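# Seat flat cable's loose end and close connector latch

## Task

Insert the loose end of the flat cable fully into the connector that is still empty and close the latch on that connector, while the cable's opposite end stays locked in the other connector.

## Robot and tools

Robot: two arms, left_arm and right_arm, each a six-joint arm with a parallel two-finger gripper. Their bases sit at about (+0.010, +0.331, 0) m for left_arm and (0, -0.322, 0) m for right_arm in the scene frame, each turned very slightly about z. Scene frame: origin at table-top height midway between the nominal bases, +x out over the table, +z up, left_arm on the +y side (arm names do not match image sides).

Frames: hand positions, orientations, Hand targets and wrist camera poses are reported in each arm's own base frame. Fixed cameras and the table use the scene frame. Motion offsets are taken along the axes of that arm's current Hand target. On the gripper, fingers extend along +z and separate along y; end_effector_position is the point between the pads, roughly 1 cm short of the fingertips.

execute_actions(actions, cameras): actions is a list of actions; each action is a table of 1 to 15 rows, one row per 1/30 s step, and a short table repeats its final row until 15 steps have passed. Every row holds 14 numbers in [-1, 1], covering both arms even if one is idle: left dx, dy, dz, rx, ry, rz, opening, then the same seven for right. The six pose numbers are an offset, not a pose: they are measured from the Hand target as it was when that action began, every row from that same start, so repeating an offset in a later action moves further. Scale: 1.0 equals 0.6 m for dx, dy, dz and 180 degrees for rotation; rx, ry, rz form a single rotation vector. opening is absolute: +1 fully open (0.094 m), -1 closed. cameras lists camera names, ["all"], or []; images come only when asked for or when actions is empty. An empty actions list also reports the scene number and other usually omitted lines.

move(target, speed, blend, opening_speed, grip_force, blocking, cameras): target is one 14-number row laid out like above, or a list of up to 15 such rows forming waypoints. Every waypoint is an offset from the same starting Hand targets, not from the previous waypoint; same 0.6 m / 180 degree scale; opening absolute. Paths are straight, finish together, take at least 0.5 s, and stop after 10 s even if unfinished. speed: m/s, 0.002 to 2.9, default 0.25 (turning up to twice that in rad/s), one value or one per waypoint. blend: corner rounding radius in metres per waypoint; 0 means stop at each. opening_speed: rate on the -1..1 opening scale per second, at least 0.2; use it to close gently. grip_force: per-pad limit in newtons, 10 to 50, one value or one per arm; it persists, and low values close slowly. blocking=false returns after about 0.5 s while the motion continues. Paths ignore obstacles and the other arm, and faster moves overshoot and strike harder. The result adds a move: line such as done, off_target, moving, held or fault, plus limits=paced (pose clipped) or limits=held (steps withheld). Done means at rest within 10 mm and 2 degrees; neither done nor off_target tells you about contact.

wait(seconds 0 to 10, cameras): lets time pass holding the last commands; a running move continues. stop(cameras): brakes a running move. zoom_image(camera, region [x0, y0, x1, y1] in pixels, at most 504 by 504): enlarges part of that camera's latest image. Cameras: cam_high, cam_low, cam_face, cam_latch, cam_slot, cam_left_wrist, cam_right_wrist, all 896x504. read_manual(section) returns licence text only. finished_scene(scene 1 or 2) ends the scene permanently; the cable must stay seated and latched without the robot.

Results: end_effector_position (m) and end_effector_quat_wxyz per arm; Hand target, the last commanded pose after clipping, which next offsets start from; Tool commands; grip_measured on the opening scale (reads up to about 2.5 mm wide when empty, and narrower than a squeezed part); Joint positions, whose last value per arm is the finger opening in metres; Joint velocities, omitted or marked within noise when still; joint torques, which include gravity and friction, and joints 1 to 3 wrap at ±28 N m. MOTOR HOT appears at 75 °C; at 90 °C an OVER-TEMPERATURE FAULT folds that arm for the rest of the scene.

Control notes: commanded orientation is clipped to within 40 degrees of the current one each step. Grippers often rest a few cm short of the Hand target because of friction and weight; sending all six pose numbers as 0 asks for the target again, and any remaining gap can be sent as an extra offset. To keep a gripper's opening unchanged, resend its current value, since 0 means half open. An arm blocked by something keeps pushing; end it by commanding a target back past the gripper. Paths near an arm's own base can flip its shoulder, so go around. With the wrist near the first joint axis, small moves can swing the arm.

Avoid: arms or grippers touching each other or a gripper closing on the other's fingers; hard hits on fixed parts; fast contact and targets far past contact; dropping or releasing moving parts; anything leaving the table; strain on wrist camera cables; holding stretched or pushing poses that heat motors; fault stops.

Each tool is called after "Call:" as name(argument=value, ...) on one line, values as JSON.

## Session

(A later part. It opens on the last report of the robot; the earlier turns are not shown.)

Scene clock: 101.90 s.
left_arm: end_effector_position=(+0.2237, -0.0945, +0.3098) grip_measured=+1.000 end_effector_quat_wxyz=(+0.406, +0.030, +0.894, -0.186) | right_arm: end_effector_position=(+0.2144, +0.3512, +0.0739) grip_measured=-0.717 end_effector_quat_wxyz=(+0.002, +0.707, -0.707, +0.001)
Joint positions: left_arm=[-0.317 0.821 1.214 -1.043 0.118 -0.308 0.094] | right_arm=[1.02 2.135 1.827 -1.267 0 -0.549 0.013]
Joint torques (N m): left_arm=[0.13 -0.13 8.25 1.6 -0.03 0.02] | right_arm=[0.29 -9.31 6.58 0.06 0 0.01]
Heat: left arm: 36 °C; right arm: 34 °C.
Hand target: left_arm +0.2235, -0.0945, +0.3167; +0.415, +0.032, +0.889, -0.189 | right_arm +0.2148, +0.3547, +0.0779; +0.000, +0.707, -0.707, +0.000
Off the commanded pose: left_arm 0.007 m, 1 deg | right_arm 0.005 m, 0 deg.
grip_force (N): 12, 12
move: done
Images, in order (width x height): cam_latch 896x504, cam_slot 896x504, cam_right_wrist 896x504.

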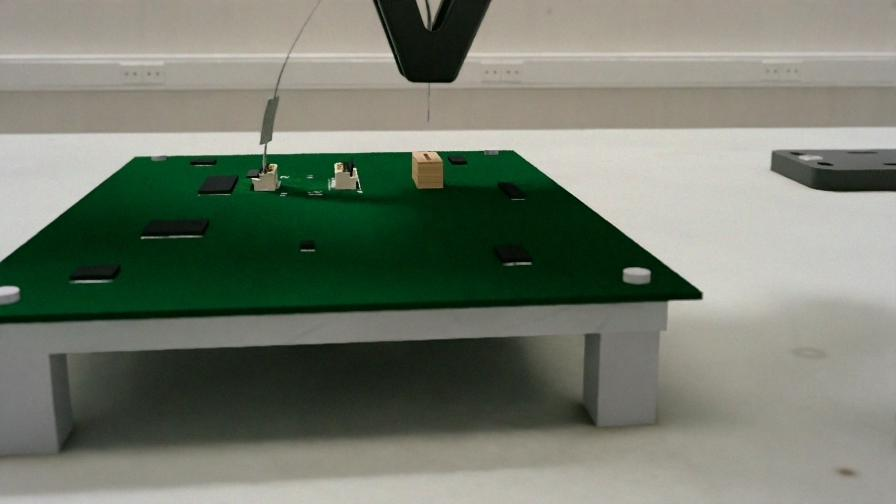

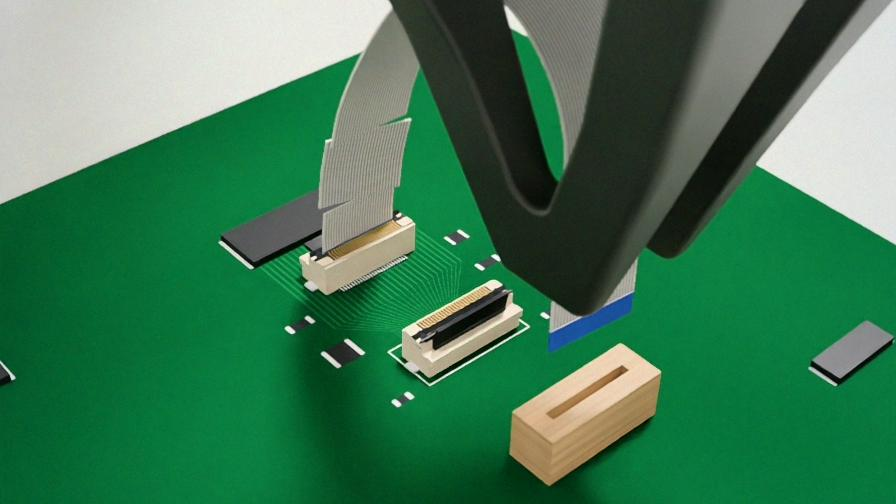

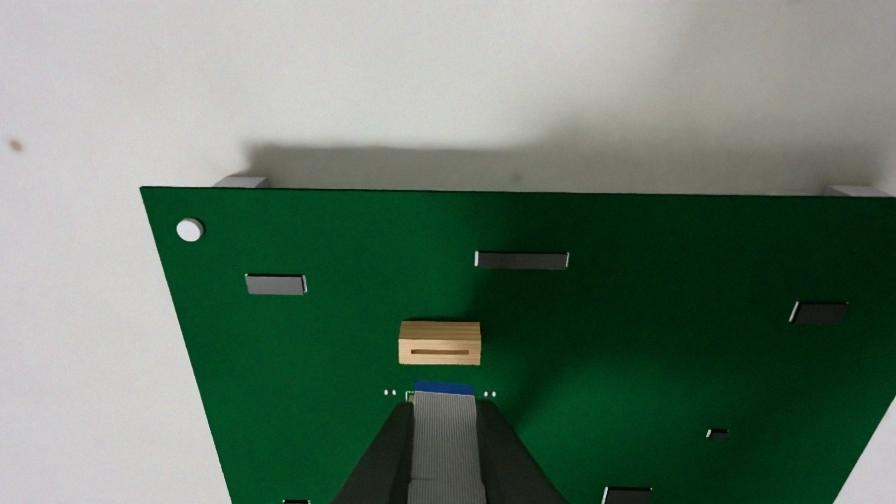

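Call:
move(target=[0,0,0,0,0,0,1,0.0458,0,0,0,0,0,-1], speed=0.06, cameras=["cam_latch","cam_slot","cam_right_wrist"])

Call:
zoom_image(camera="cam_latch", region=[240, 90, 460, 210])

Call:
zoom_image(camera="cam_slot", region=[340, 180, 680, 490])

Scene clock: 105.83 s.
left_arm: end_effector_position=(+0.2237, -0.0945, +0.3098) grip_measured=+1.000 end_effector_quat_wxyz=(+0.406, +0.030, +0.894, -0.186) | right_arm: end_effector_position=(+0.2124, +0.3260, +0.0647) grip_measured=-0.717 end_effector_quat_wxyz=(+0.020, +0.706, -0.708, +0.006)
Joint positions: left_arm=[-0.317 0.821 1.214 -1.043 0.118 -0.308 0.094] | right_arm=[0.992 2.085 1.712 -1.239 0.004 -0.576 0.013]
Joint torques (N m): left_arm=[0.02 -0.29 8.24 1.56 -0.02 0.01] | right_arm=[-0.34 -12.38 3.86 0.19 -0.02 -0.08]
Heat: left arm: 36 °C; right arm: 35 °C.
Hand target: left_arm +0.2235, -0.0945, +0.3167; +0.415, +0.032, +0.889, -0.189 | right_arm +0.2149, +0.3274, +0.0780; +0.000, +0.707, -0.707, +0.000
Off the commanded pose: left_arm 0.007 m, 1 deg | right_arm 0.014 m, 2 deg.
grip_force (N): 12, 12
move: off_target (right_arm)
Images, in order (width x height): cam_latch 896x504, cam_slot 896x504, cam_right_wrist 896x504.

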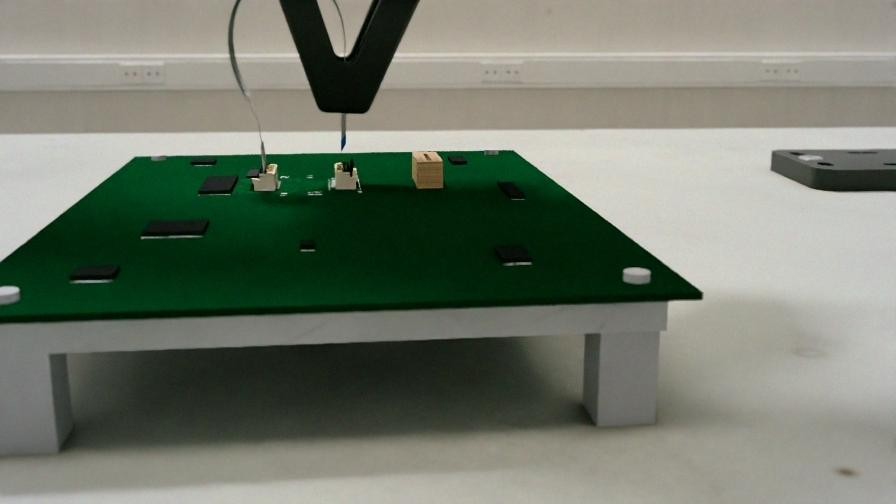

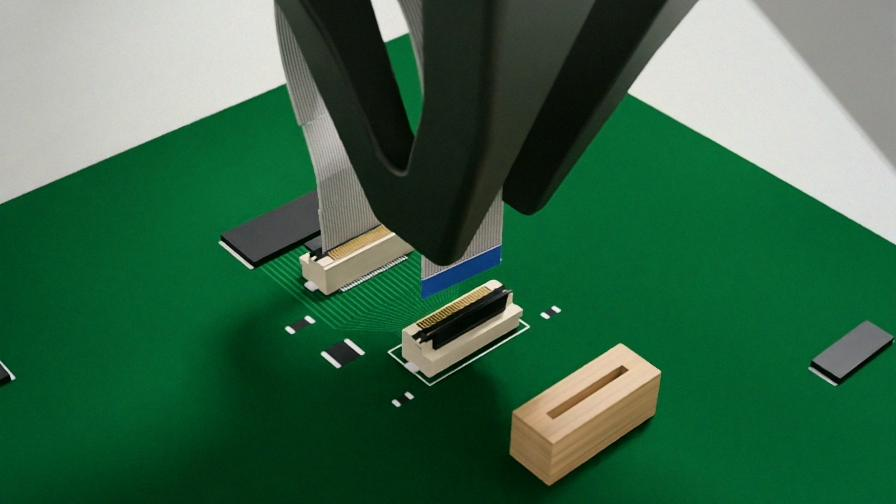

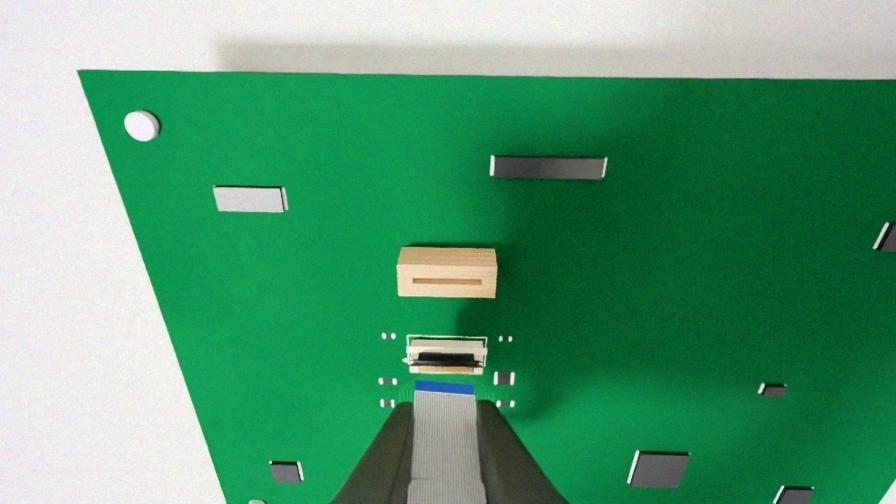

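Scaled by 2.291 from the camera's 896x504 image, which has a finer 1280x720 frame.

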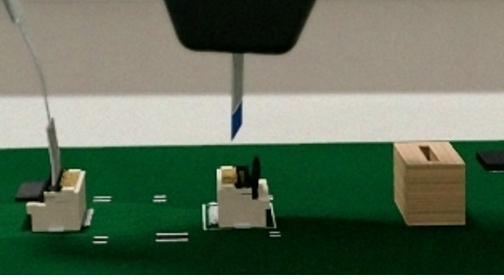

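Scaled by 1.482 from the camera's 896x504 image, which has a finer 1280x720 frame.

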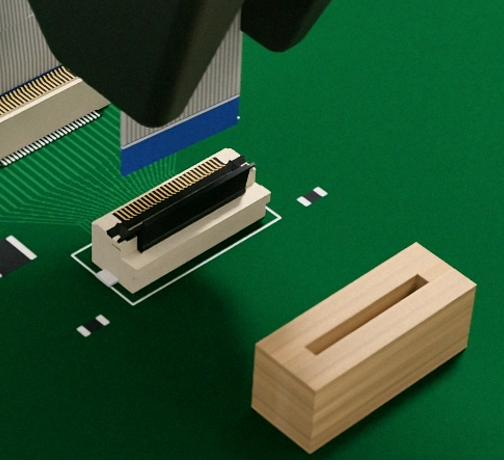

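Call:
move(target=[0,0,0,0,0,0,1,-0.0025,-0.001,0.005,0,0,-0.0167,-1], speed=0.03, cameras=["cam_latch","cam_slot","cam_right_wrist"])

Call:
zoom_image(camera="cam_latch", region=[300, 90, 400, 210])

Call:
zoom_image(camera="cam_right_wrist", region=[380, 310, 520, 420])

Call:
zoom_image(camera="cam_slot", region=[380, 200, 560, 400])

Scene clock: 110.90 s.
left_arm: end_effector_position=(+0.2237, -0.0945, +0.3098) grip_measured=+1.000 end_effector_quat_wxyz=(+0.406, +0.030, +0.894, -0.186) | right_arm: end_effector_position=(+0.2124, +0.3260, +0.0647) grip_measured=-0.717 end_effector_quat_wxyz=(+0.020, +0.724, -0.690, +0.006)
Joint positions: left_arm=[-0.317 0.821 1.214 -1.043 0.118 -0.308 0.094] | right_arm=[0.992 2.085 1.712 -1.239 0.004 -0.627 0.013]
Joint torques (N m): left_arm=[0.01 -0.18 8.28 1.59 -0.04 0] | right_arm=[-0.34 -11.77 3.88 0.26 -0.03 -0.08]
Heat: left arm: 36 °C; right arm: 37 °C.
Hand target: left_arm +0.2235, -0.0945, +0.3167; +0.415, +0.032, +0.889, -0.189 | right_arm +0.2154, +0.3288, +0.0750; +0.000, +0.725, -0.688, +0.000
Off the commanded pose: left_arm 0.007 m, 1 deg | right_arm 0.011 m, 2 deg.
grip_force (N): 12, 12
move: off_target (right_arm)
Images, in order (width x height): cam_latch 896x504, cam_slot 896x504, cam_right_wrist 896x504.

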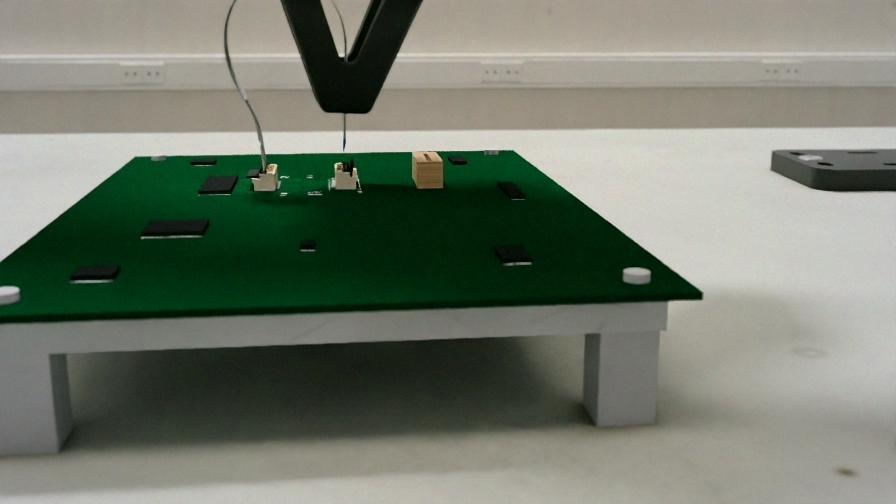

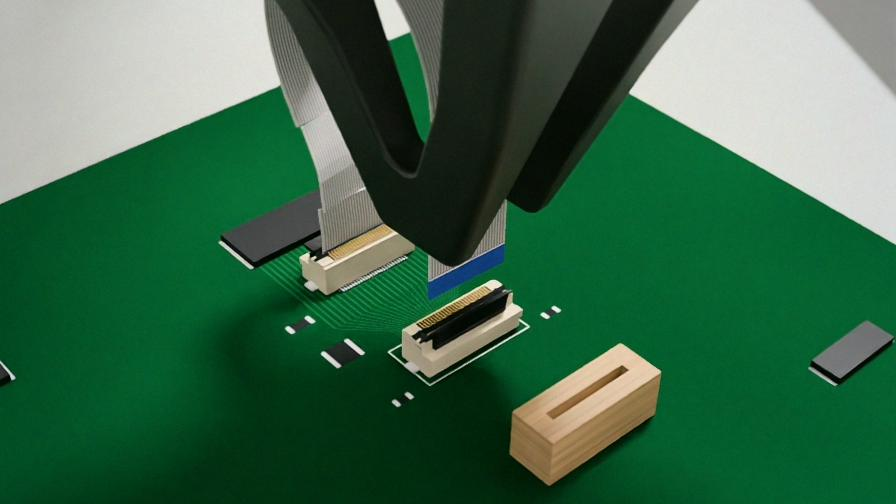

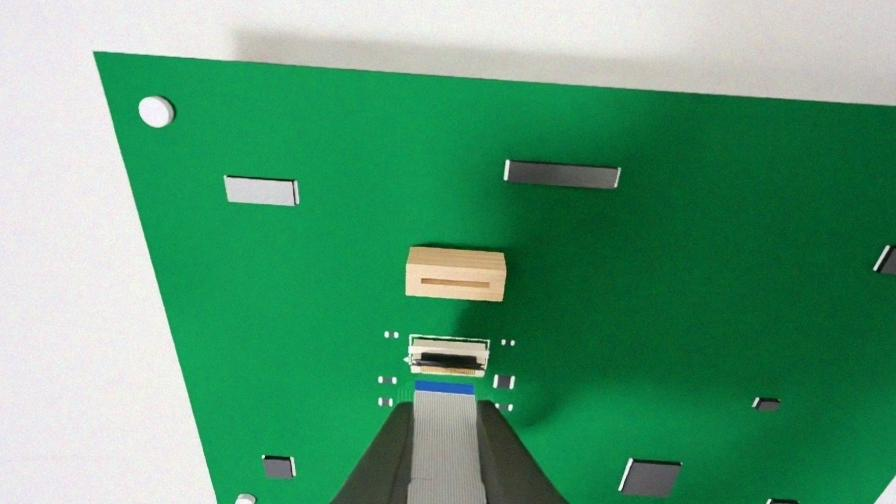

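Scaled by 4.200 from the camera's 896x504 image, which has a finer 1280x720 frame.

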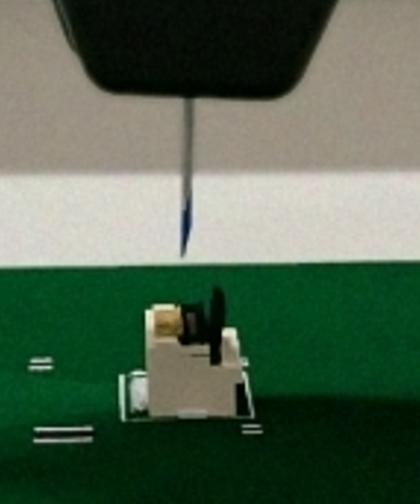

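Scaled by 3.600 from the camera's 896x504 image, which has a finer 1280x720 frame.

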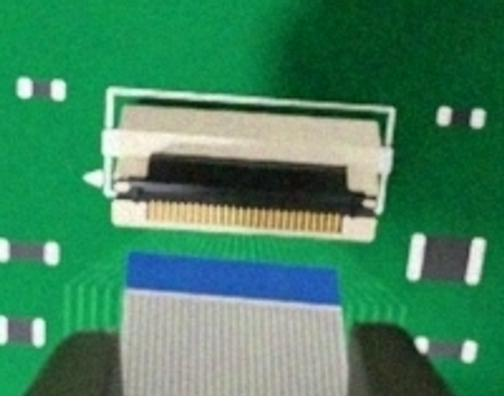

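Scaled by 2.520 from the camera's 896x504 image, which has a finer 1280x720 frame.

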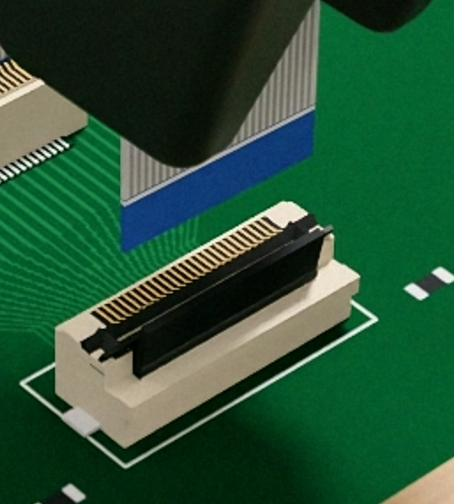

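Call:
move(target=[0,0,0,0,0,0,1,-0.0042,-0.0033,0,0,0,-0.006,-1], speed=0.03, cameras=["cam_latch","cam_slot","cam_right_wrist"])

Call:
zoom_image(camera="cam_latch", region=[300, 90, 400, 210])

Call:
zoom_image(camera="cam_right_wrist", region=[380, 310, 520, 420])

Scene clock: 116.30 s.
left_arm: end_effector_position=(+0.2237, -0.0945, +0.3098) grip_measured=+1.000 end_effector_quat_wxyz=(+0.406, +0.030, +0.894, -0.186) | right_arm: end_effector_position=(+0.2124, +0.3260, +0.0647) grip_measured=-0.717 end_effector_quat_wxyz=(+0.020, +0.730, -0.683, +0.006)
Joint positions: left_arm=[-0.317 0.821 1.214 -1.043 0.118 -0.308 0.094] | right_arm=[0.992 2.085 1.712 -1.239 0.004 -0.646 0.013]
Joint torques (N m): left_arm=[0.21 -0.24 8.38 1.56 -0.06 0] | right_arm=[-0.38 -10.81 5.34 0.21 -0.03 -0.1]
Heat: left arm: 36 °C; right arm: 38 °C.
Hand target: left_arm +0.2235, -0.0945, +0.3167; +0.415, +0.032, +0.889, -0.189 | right_arm +0.2173, +0.3314, +0.0750; +0.000, +0.732, -0.681, +0.000
Off the commanded pose: left_arm 0.007 m, 1 deg | right_arm 0.013 m, 2 deg.
grip_force (N): 12, 12
move: off_target (right_arm)
Images, in order (width x height): cam_latch 896x504, cam_slot 896x504, cam_right_wrist 896x504.

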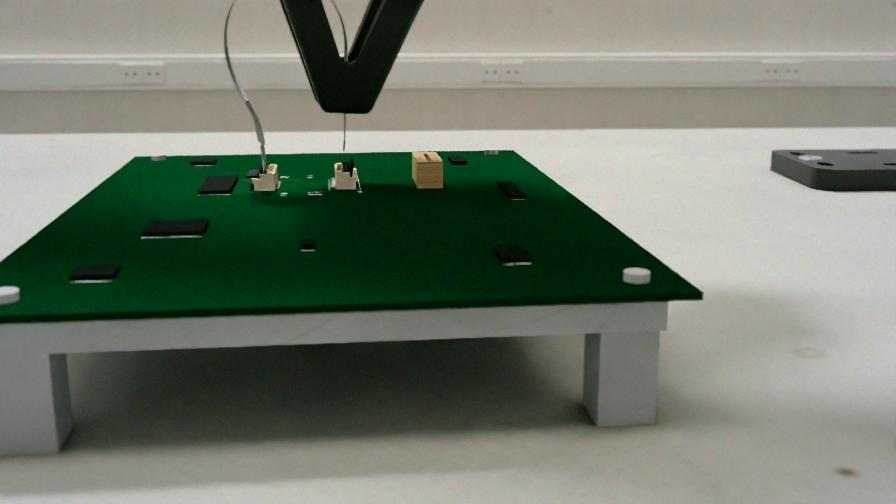

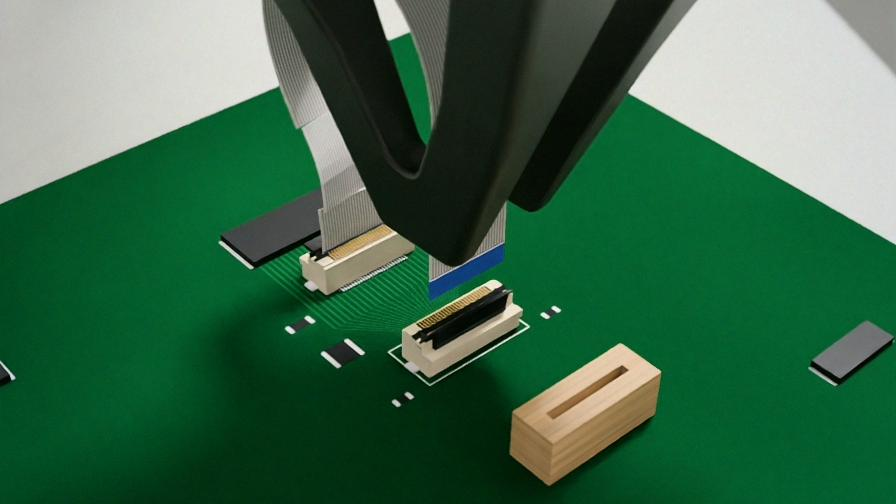

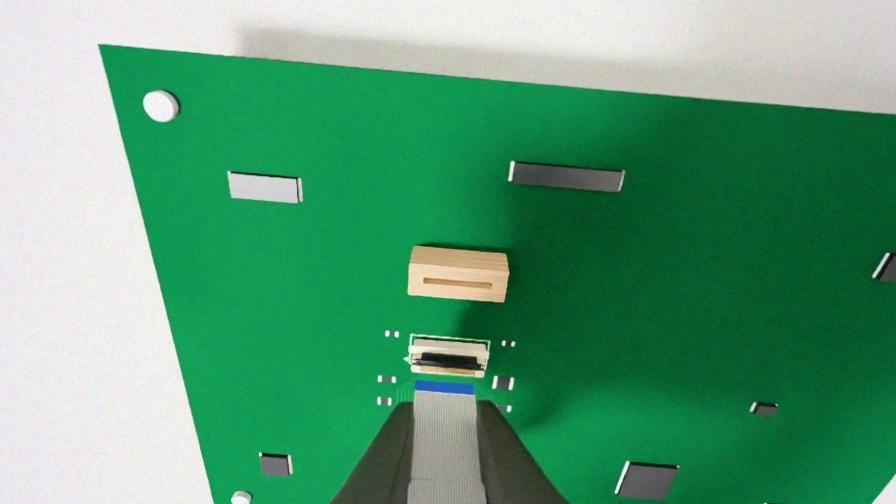

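Scaled by 4.200 from the camera's 896x504 image, which has a finer 1280x720 frame.

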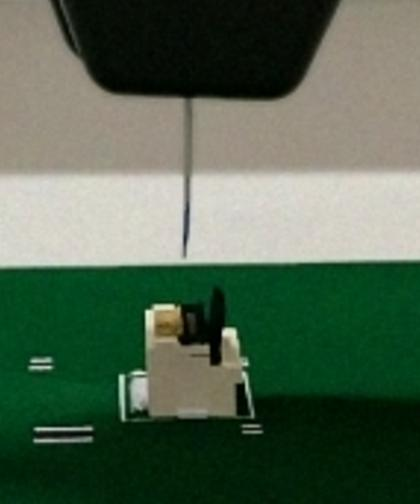

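Scaled by 3.600 from the camera's 896x504 image, which has a finer 1280x720 frame.

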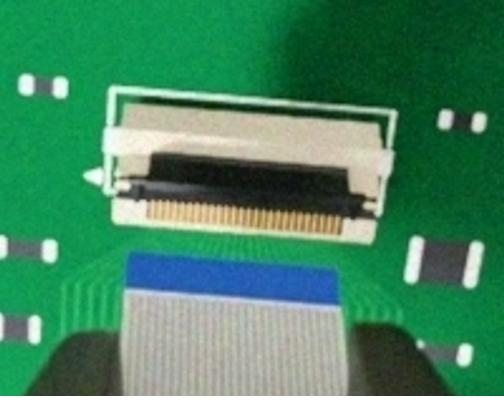

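Call:
move(target=[0,0,0,0,0,0,1,0,0.0013,-0.01,0,0,0,-1], speed=0.04, cameras=["cam_latch","cam_right_wrist"])

Call:
zoom_image(camera="cam_latch", region=[300, 90, 400, 210])

Call:
zoom_image(camera="cam_right_wrist", region=[380, 310, 520, 420])

Scene clock: 118.03 s.
left_arm: end_effector_position=(+0.2237, -0.0945, +0.3098) grip_measured=+1.000 end_effector_quat_wxyz=(+0.406, +0.030, +0.894, -0.186) | right_arm: end_effector_position=(+0.2124, +0.3260, +0.0647) grip_measured=-0.717 end_effector_quat_wxyz=(+0.020, +0.731, -0.682, +0.006)
Joint positions: left_arm=[-0.317 0.821 1.214 -1.043 0.118 -0.308 0.094] | right_arm=[0.992 2.085 1.712 -1.239 0.004 -0.646 0.013]
Joint torques (N m): left_arm=[0.12 -0.13 8.4 1.58 -0.05 0.01] | right_arm=[-0.24 -11.23 6.65 0.02 -0.03 -0.09]
Heat: left arm: 36 °C; right arm: 38 °C.
Hand target: left_arm +0.2235, -0.0945, +0.3167; +0.415, +0.032, +0.889, -0.189 | right_arm +0.2165, +0.3314, +0.0810; +0.000, +0.732, -0.682, +0.000
Off the commanded pose: left_arm 0.007 m, 1 deg | right_arm 0.018 m, 2 deg.
grip_force (N): 12, 12
move: off_target (right_arm)
Images, in order (width x height): cam_latch 896x504, cam_right_wrist 896x504.

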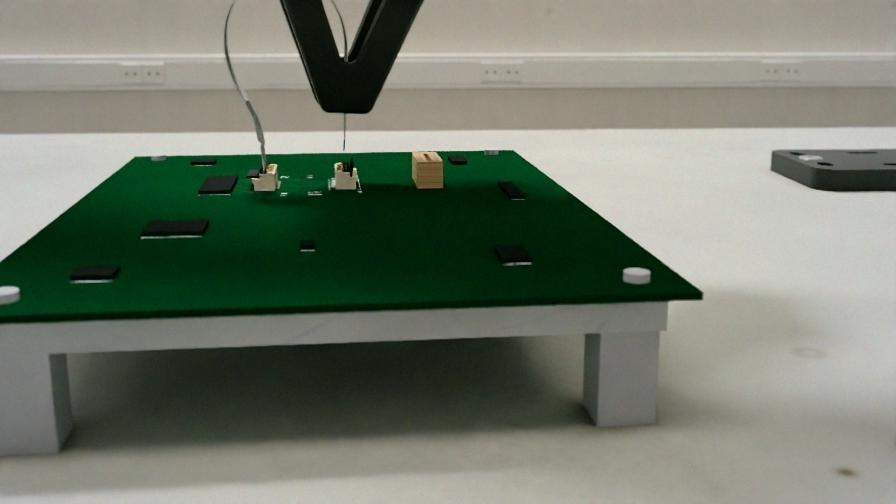

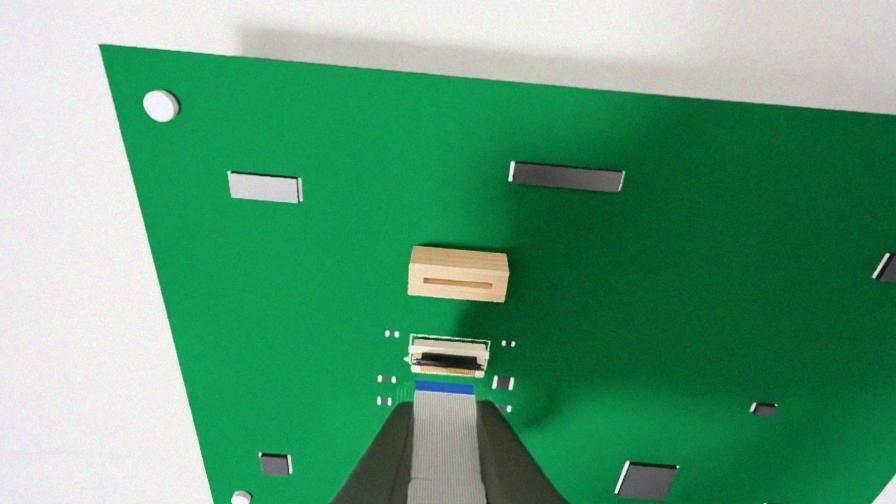

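Scaled by 4.200 from the camera's 896x504 image, which has a finer 1280x720 frame.

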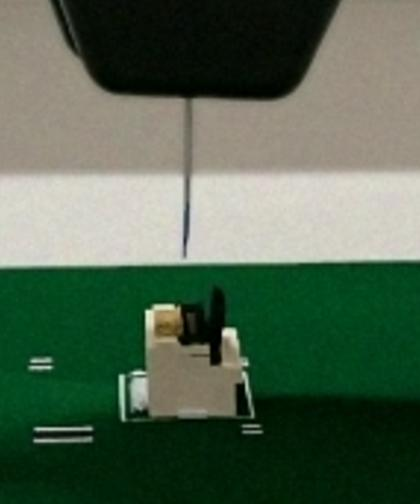

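Scaled by 3.600 from the camera's 896x504 image, which has a finer 1280x720 frame.

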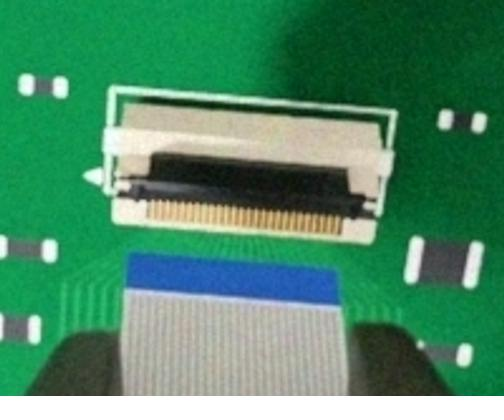

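Call:
move(target=[0,0,0,0,0,0,1,0,0,-0.0133,0,0,0,-1], speed=0.04, cameras=["cam_latch","cam_right_wrist"])

Call:
zoom_image(camera="cam_latch", region=[300, 90, 400, 210])

Call:
zoom_image(camera="cam_right_wrist", region=[380, 310, 520, 420])

Scene clock: 119.97 s.
left_arm: end_effector_position=(+0.2237, -0.0945, +0.3098) grip_measured=+1.000 end_effector_quat_wxyz=(+0.406, +0.030, +0.894, -0.186) | right_arm: end_effector_position=(+0.2135, +0.3276, +0.0723) grip_measured=-0.717 end_effector_quat_wxyz=(+0.018, +0.731, -0.683, +0.005)
Joint positions: left_arm=[-0.317 0.821 1.214 -1.043 0.118 -0.308 0.094] | right_arm=[0.992 2.085 1.742 -1.266 0.004 -0.646 0.013]
Joint torques (N m): left_arm=[-0.05 -0.32 8.35 1.58 -0.01 0.06] | right_arm=[-0.24 -11.37 6.49 0.01 -0.03 -0.08]
Heat: left arm: 36 °C; right arm: 38 °C.
Hand target: left_arm +0.2235, -0.0945, +0.3167; +0.415, +0.032, +0.889, -0.189 | right_arm +0.2164, +0.3313, +0.0889; +0.000, +0.732, -0.682, +0.000
Off the commanded pose: left_arm 0.007 m, 1 deg | right_arm 0.017 m, 2 deg.
grip_force (N): 12, 12
move: off_target (right_arm)
Images, in order (width x height): cam_latch 896x504, cam_right_wrist 896x504.

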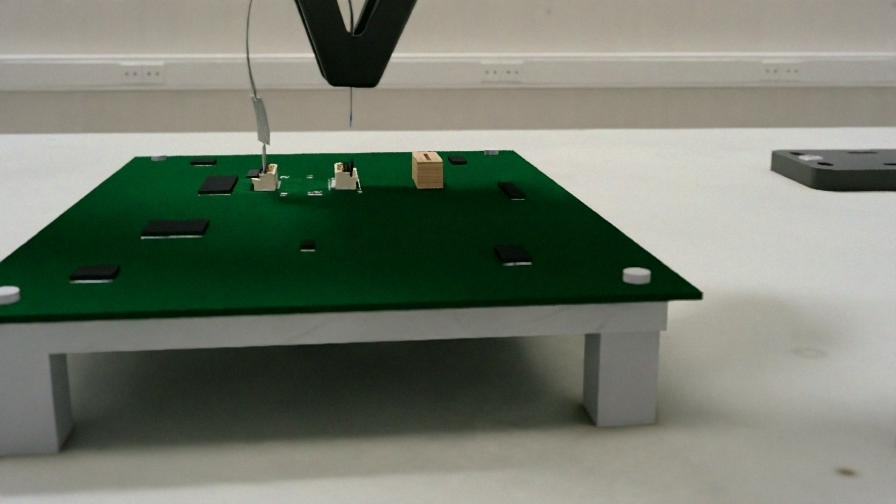

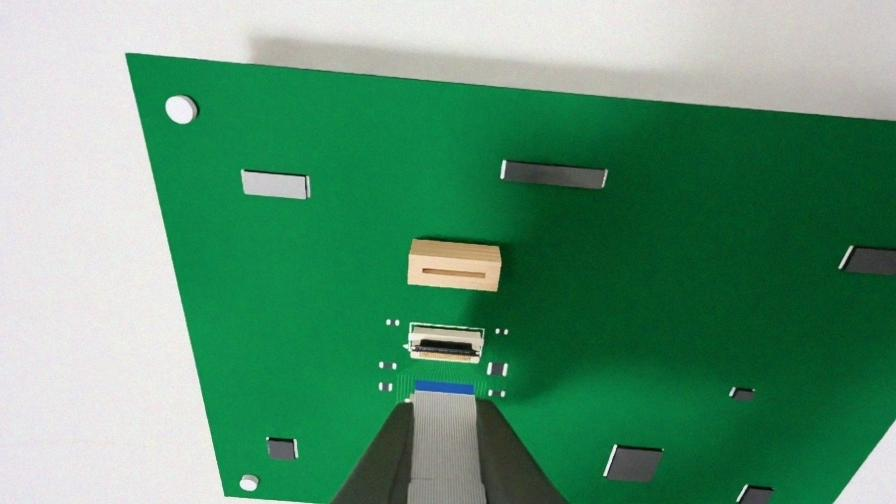

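Scaled by 4.200 from the camera's 896x504 image, which has a finer 1280x720 frame.

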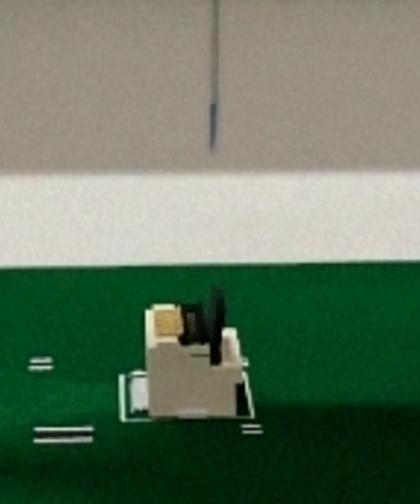

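Scaled by 3.600 from the camera's 896x504 image, which has a finer 1280x720 frame.

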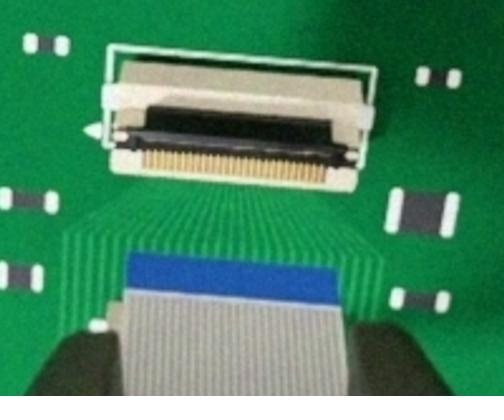

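Call:
move(target=[0,0,0,0,0,0,1,-0.0083,-0.0033,0,0.001,-0.0139,0,-1], speed=0.04, cameras=["cam_latch","cam_right_wrist"])

Call:
zoom_image(camera="cam_latch", region=[300, 90, 400, 210])

Call:
zoom_image(camera="cam_right_wrist", region=[380, 310, 520, 420])

Scene clock: 125.30 s.
left_arm: end_effector_position=(+0.2237, -0.0945, +0.3098) grip_measured=+1.000 end_effector_quat_wxyz=(+0.406, +0.030, +0.894, -0.186) | right_arm: end_effector_position=(+0.2123, +0.3317, +0.0722) grip_measured=-0.717 end_effector_quat_wxyz=(+0.014, +0.732, -0.681, -0.005)
Joint positions: left_arm=[-0.317 0.821 1.214 -1.043 0.118 -0.308 0.094] | right_arm=[0.992 2.085 1.742 -1.255 -0.014 -0.652 0.013]
Joint torques (N m): left_arm=[-0.05 -0.28 8.35 1.6 -0.02 0.01] | right_arm=[-0.85 -12.67 4.55 0.31 -0.08 -0.1]
Heat: left arm: 36 °C; right arm: 39 °C.
Hand target: left_arm +0.2235, -0.0945, +0.3167; +0.415, +0.032, +0.889, -0.189 | right_arm +0.2181, +0.3364, +0.0889; -0.016, +0.732, -0.681, -0.015
Off the commanded pose: left_arm 0.007 m, 1 deg | right_arm 0.018 m, 4 deg.
grip_force (N): 12, 12
move: off_target (right_arm)
Images, in order (width x height): cam_latch 896x504, cam_right_wrist 896x504.

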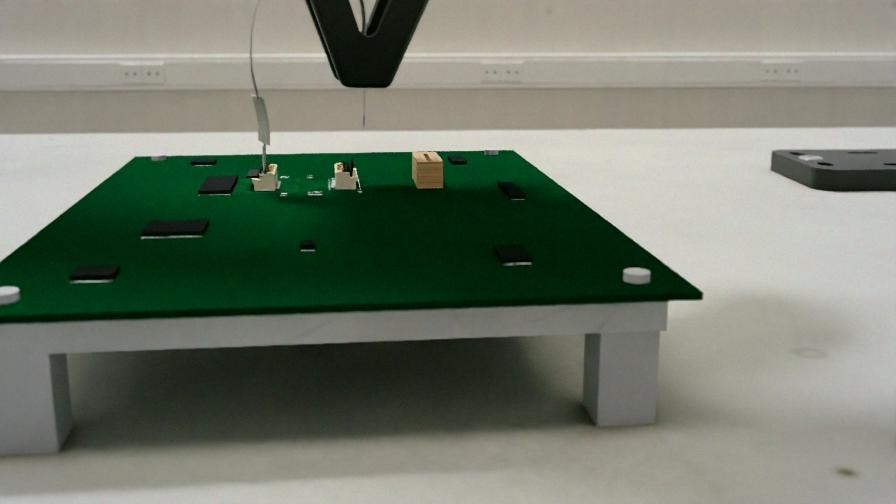

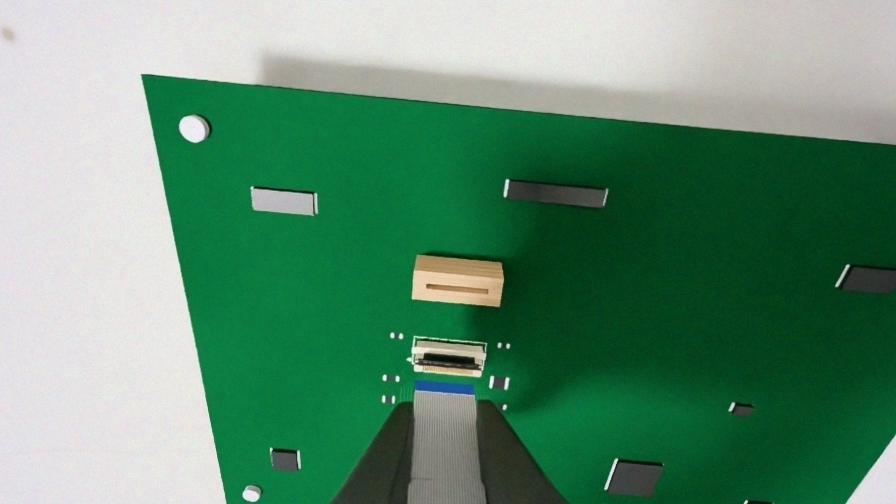

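Scaled by 4.200 from the camera's 896x504 image, which has a finer 1280x720 frame.

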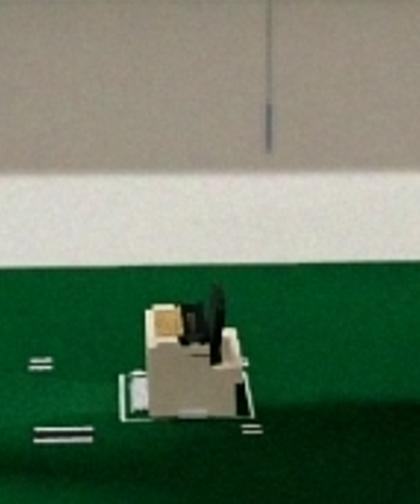

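Scaled by 3.600 from the camera's 896x504 image, which has a finer 1280x720 frame.

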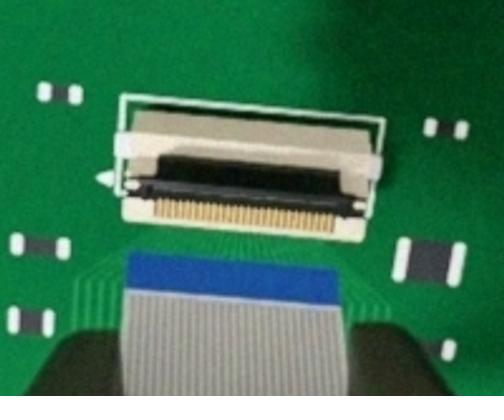

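Call:
move(target=[0,0,0,0,0,0,1,0.005,-0.003,0.025,0,0,0,-1], speed=0.04, cameras=["cam_latch","cam_right_wrist"])

Call:
zoom_image(camera="cam_latch", region=[300, 90, 400, 210])

Call:
zoom_image(camera="cam_right_wrist", region=[380, 310, 520, 420])

Scene clock: 130.10 s.
left_arm: end_effector_position=(+0.2237, -0.0945, +0.3098) grip_measured=+1.000 end_effector_quat_wxyz=(+0.406, +0.030, +0.894, -0.186) | right_arm: end_effector_position=(+0.2140, +0.3301, +0.0601) grip_measured=-0.717 end_effector_quat_wxyz=(+0.013, +0.732, -0.682, -0.008)
Joint positions: left_arm=[-0.317 0.821 1.214 -1.043 0.118 -0.308 0.094] | right_arm=[0.984 2.085 1.694 -1.202 -0.02 -0.658 0.013]
Joint torques (N m): left_arm=[0.08 -0.34 8.18 1.58 -0.05 -0.01] | right_arm=[-0.77 -12.4 4 0.37 -0.05 -0.11]
Heat: left arm: 36 °C; right arm: 40 °C.
Hand target: left_arm +0.2235, -0.0945, +0.3167; +0.415, +0.032, +0.889, -0.189 | right_arm +0.2202, +0.3342, +0.0739; -0.016, +0.732, -0.681, -0.015
Off the commanded pose: left_arm 0.007 m, 1 deg | right_arm 0.016 m, 3 deg.
grip_force (N): 12, 12
move: off_target (right_arm)
Images, in order (width x height): cam_latch 896x504, cam_right_wrist 896x504.

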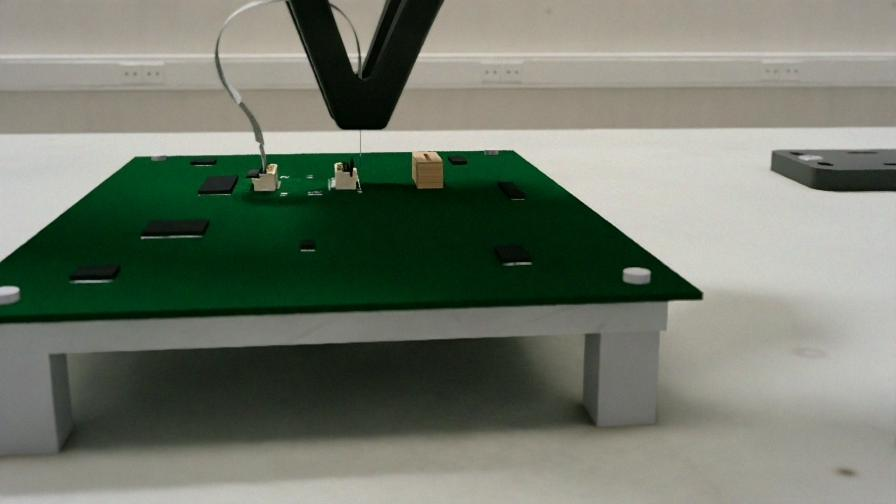

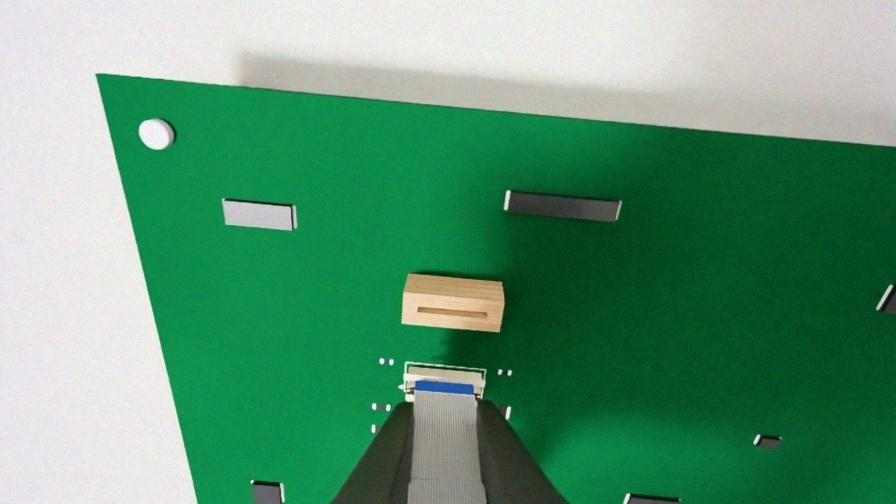

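Scaled by 4.200 from the camera's 896x504 image, which has a finer 1280x720 frame.

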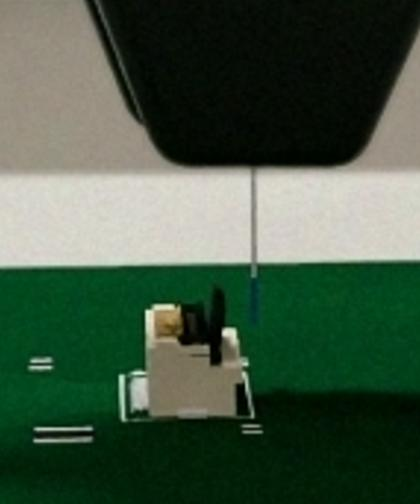

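Scaled by 3.600 from the camera's 896x504 image, which has a finer 1280x720 frame.

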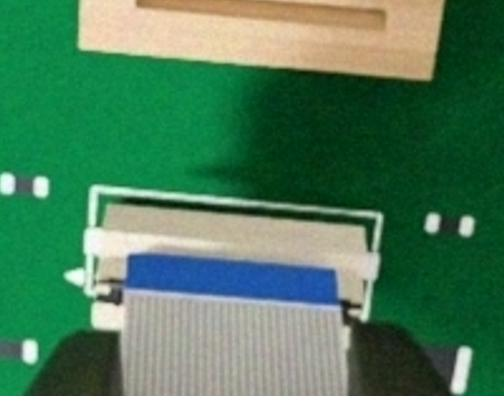

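Call:
move(target=[[0,0,0,0,0,0,1,0,0,-0.022,0,0,0,-1],[0,0,0,0,0,0,1,0.0083,-0.0005,-0.022,0,0,0,-1]], speed=0.04, cameras=["cam_latch","cam_right_wrist"])

Call:
zoom_image(camera="cam_latch", region=[300, 90, 400, 210])

Call:
zoom_image(camera="cam_right_wrist", region=[380, 310, 520, 420])

Scene clock: 133.27 s.
left_arm: end_effector_position=(+0.2237, -0.0945, +0.3098) grip_measured=+1.000 end_effector_quat_wxyz=(+0.406, +0.030, +0.894, -0.186) | right_arm: end_effector_position=(+0.2167, +0.3290, +0.0694) grip_measured=-0.717 end_effector_quat_wxyz=(+0.005, +0.731, -0.682, -0.012)
Joint positions: left_arm=[-0.317 0.821 1.214 -1.043 0.118 -0.308 0.094] | right_arm=[0.975 2.065 1.701 -1.213 -0.024 -0.666 0.013]
Joint torques (N m): left_arm=[-0.02 -0.17 8.32 1.61 -0.07 0.01] | right_arm=[-0.73 -12.52 4.82 0.12 -0.01 -0.12]
Heat: left arm: 36 °C; right arm: 40 °C.
Hand target: left_arm +0.2235, -0.0945, +0.3167; +0.415, +0.032, +0.889, -0.189 | right_arm +0.2208, +0.3287, +0.0869; -0.016, +0.732, -0.681, -0.015
Off the commanded pose: left_arm 0.007 m, 1 deg | right_arm 0.018 m, 2 deg.
grip_force (N): 12, 12
move: off_target (right_arm)
Images, in order (width x height): cam_latch 896x504, cam_right_wrist 896x504.

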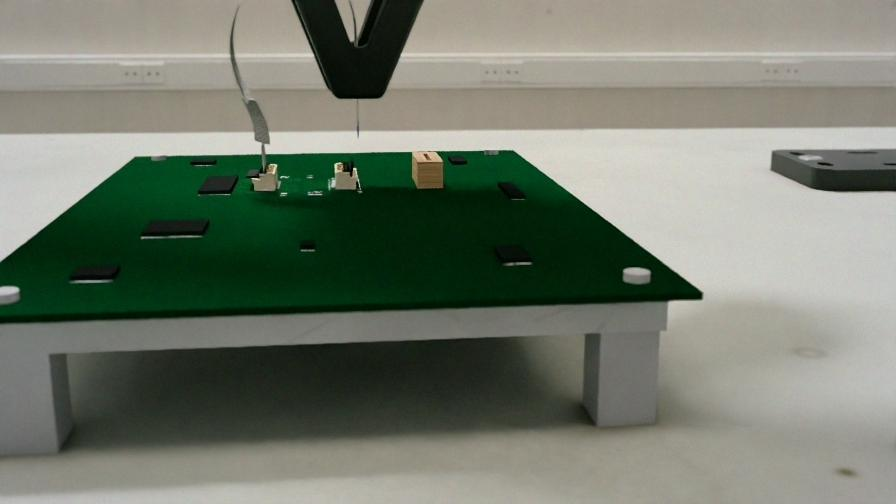

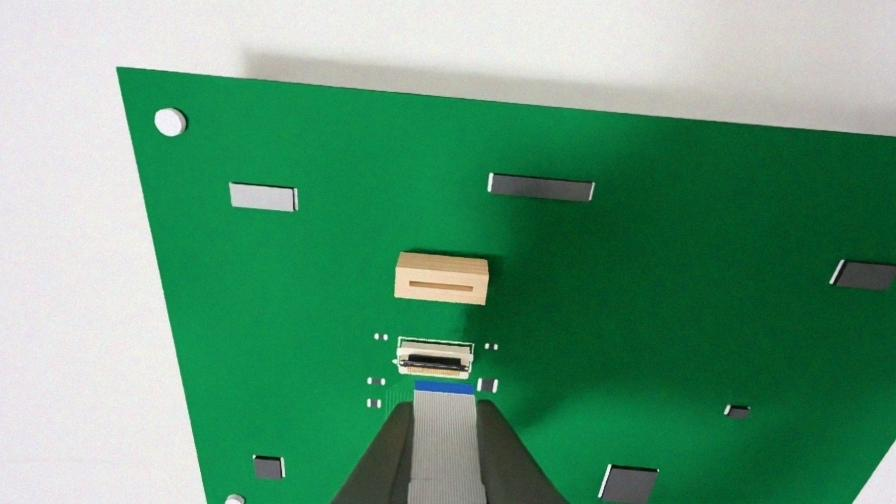

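Scaled by 4.200 from the camera's 896x504 image, which has a finer 1280x720 frame.

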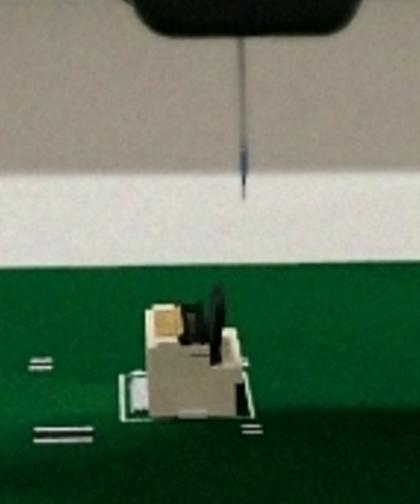

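Scaled by 3.600 from the camera's 896x504 image, which has a finer 1280x720 frame.

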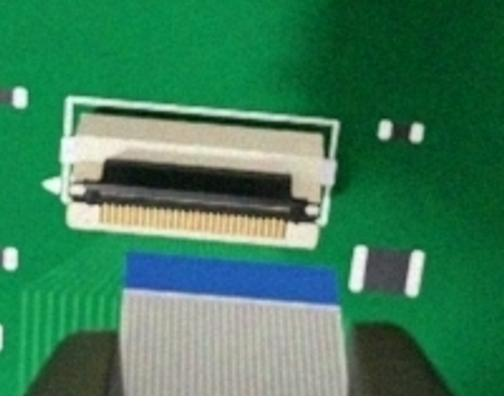

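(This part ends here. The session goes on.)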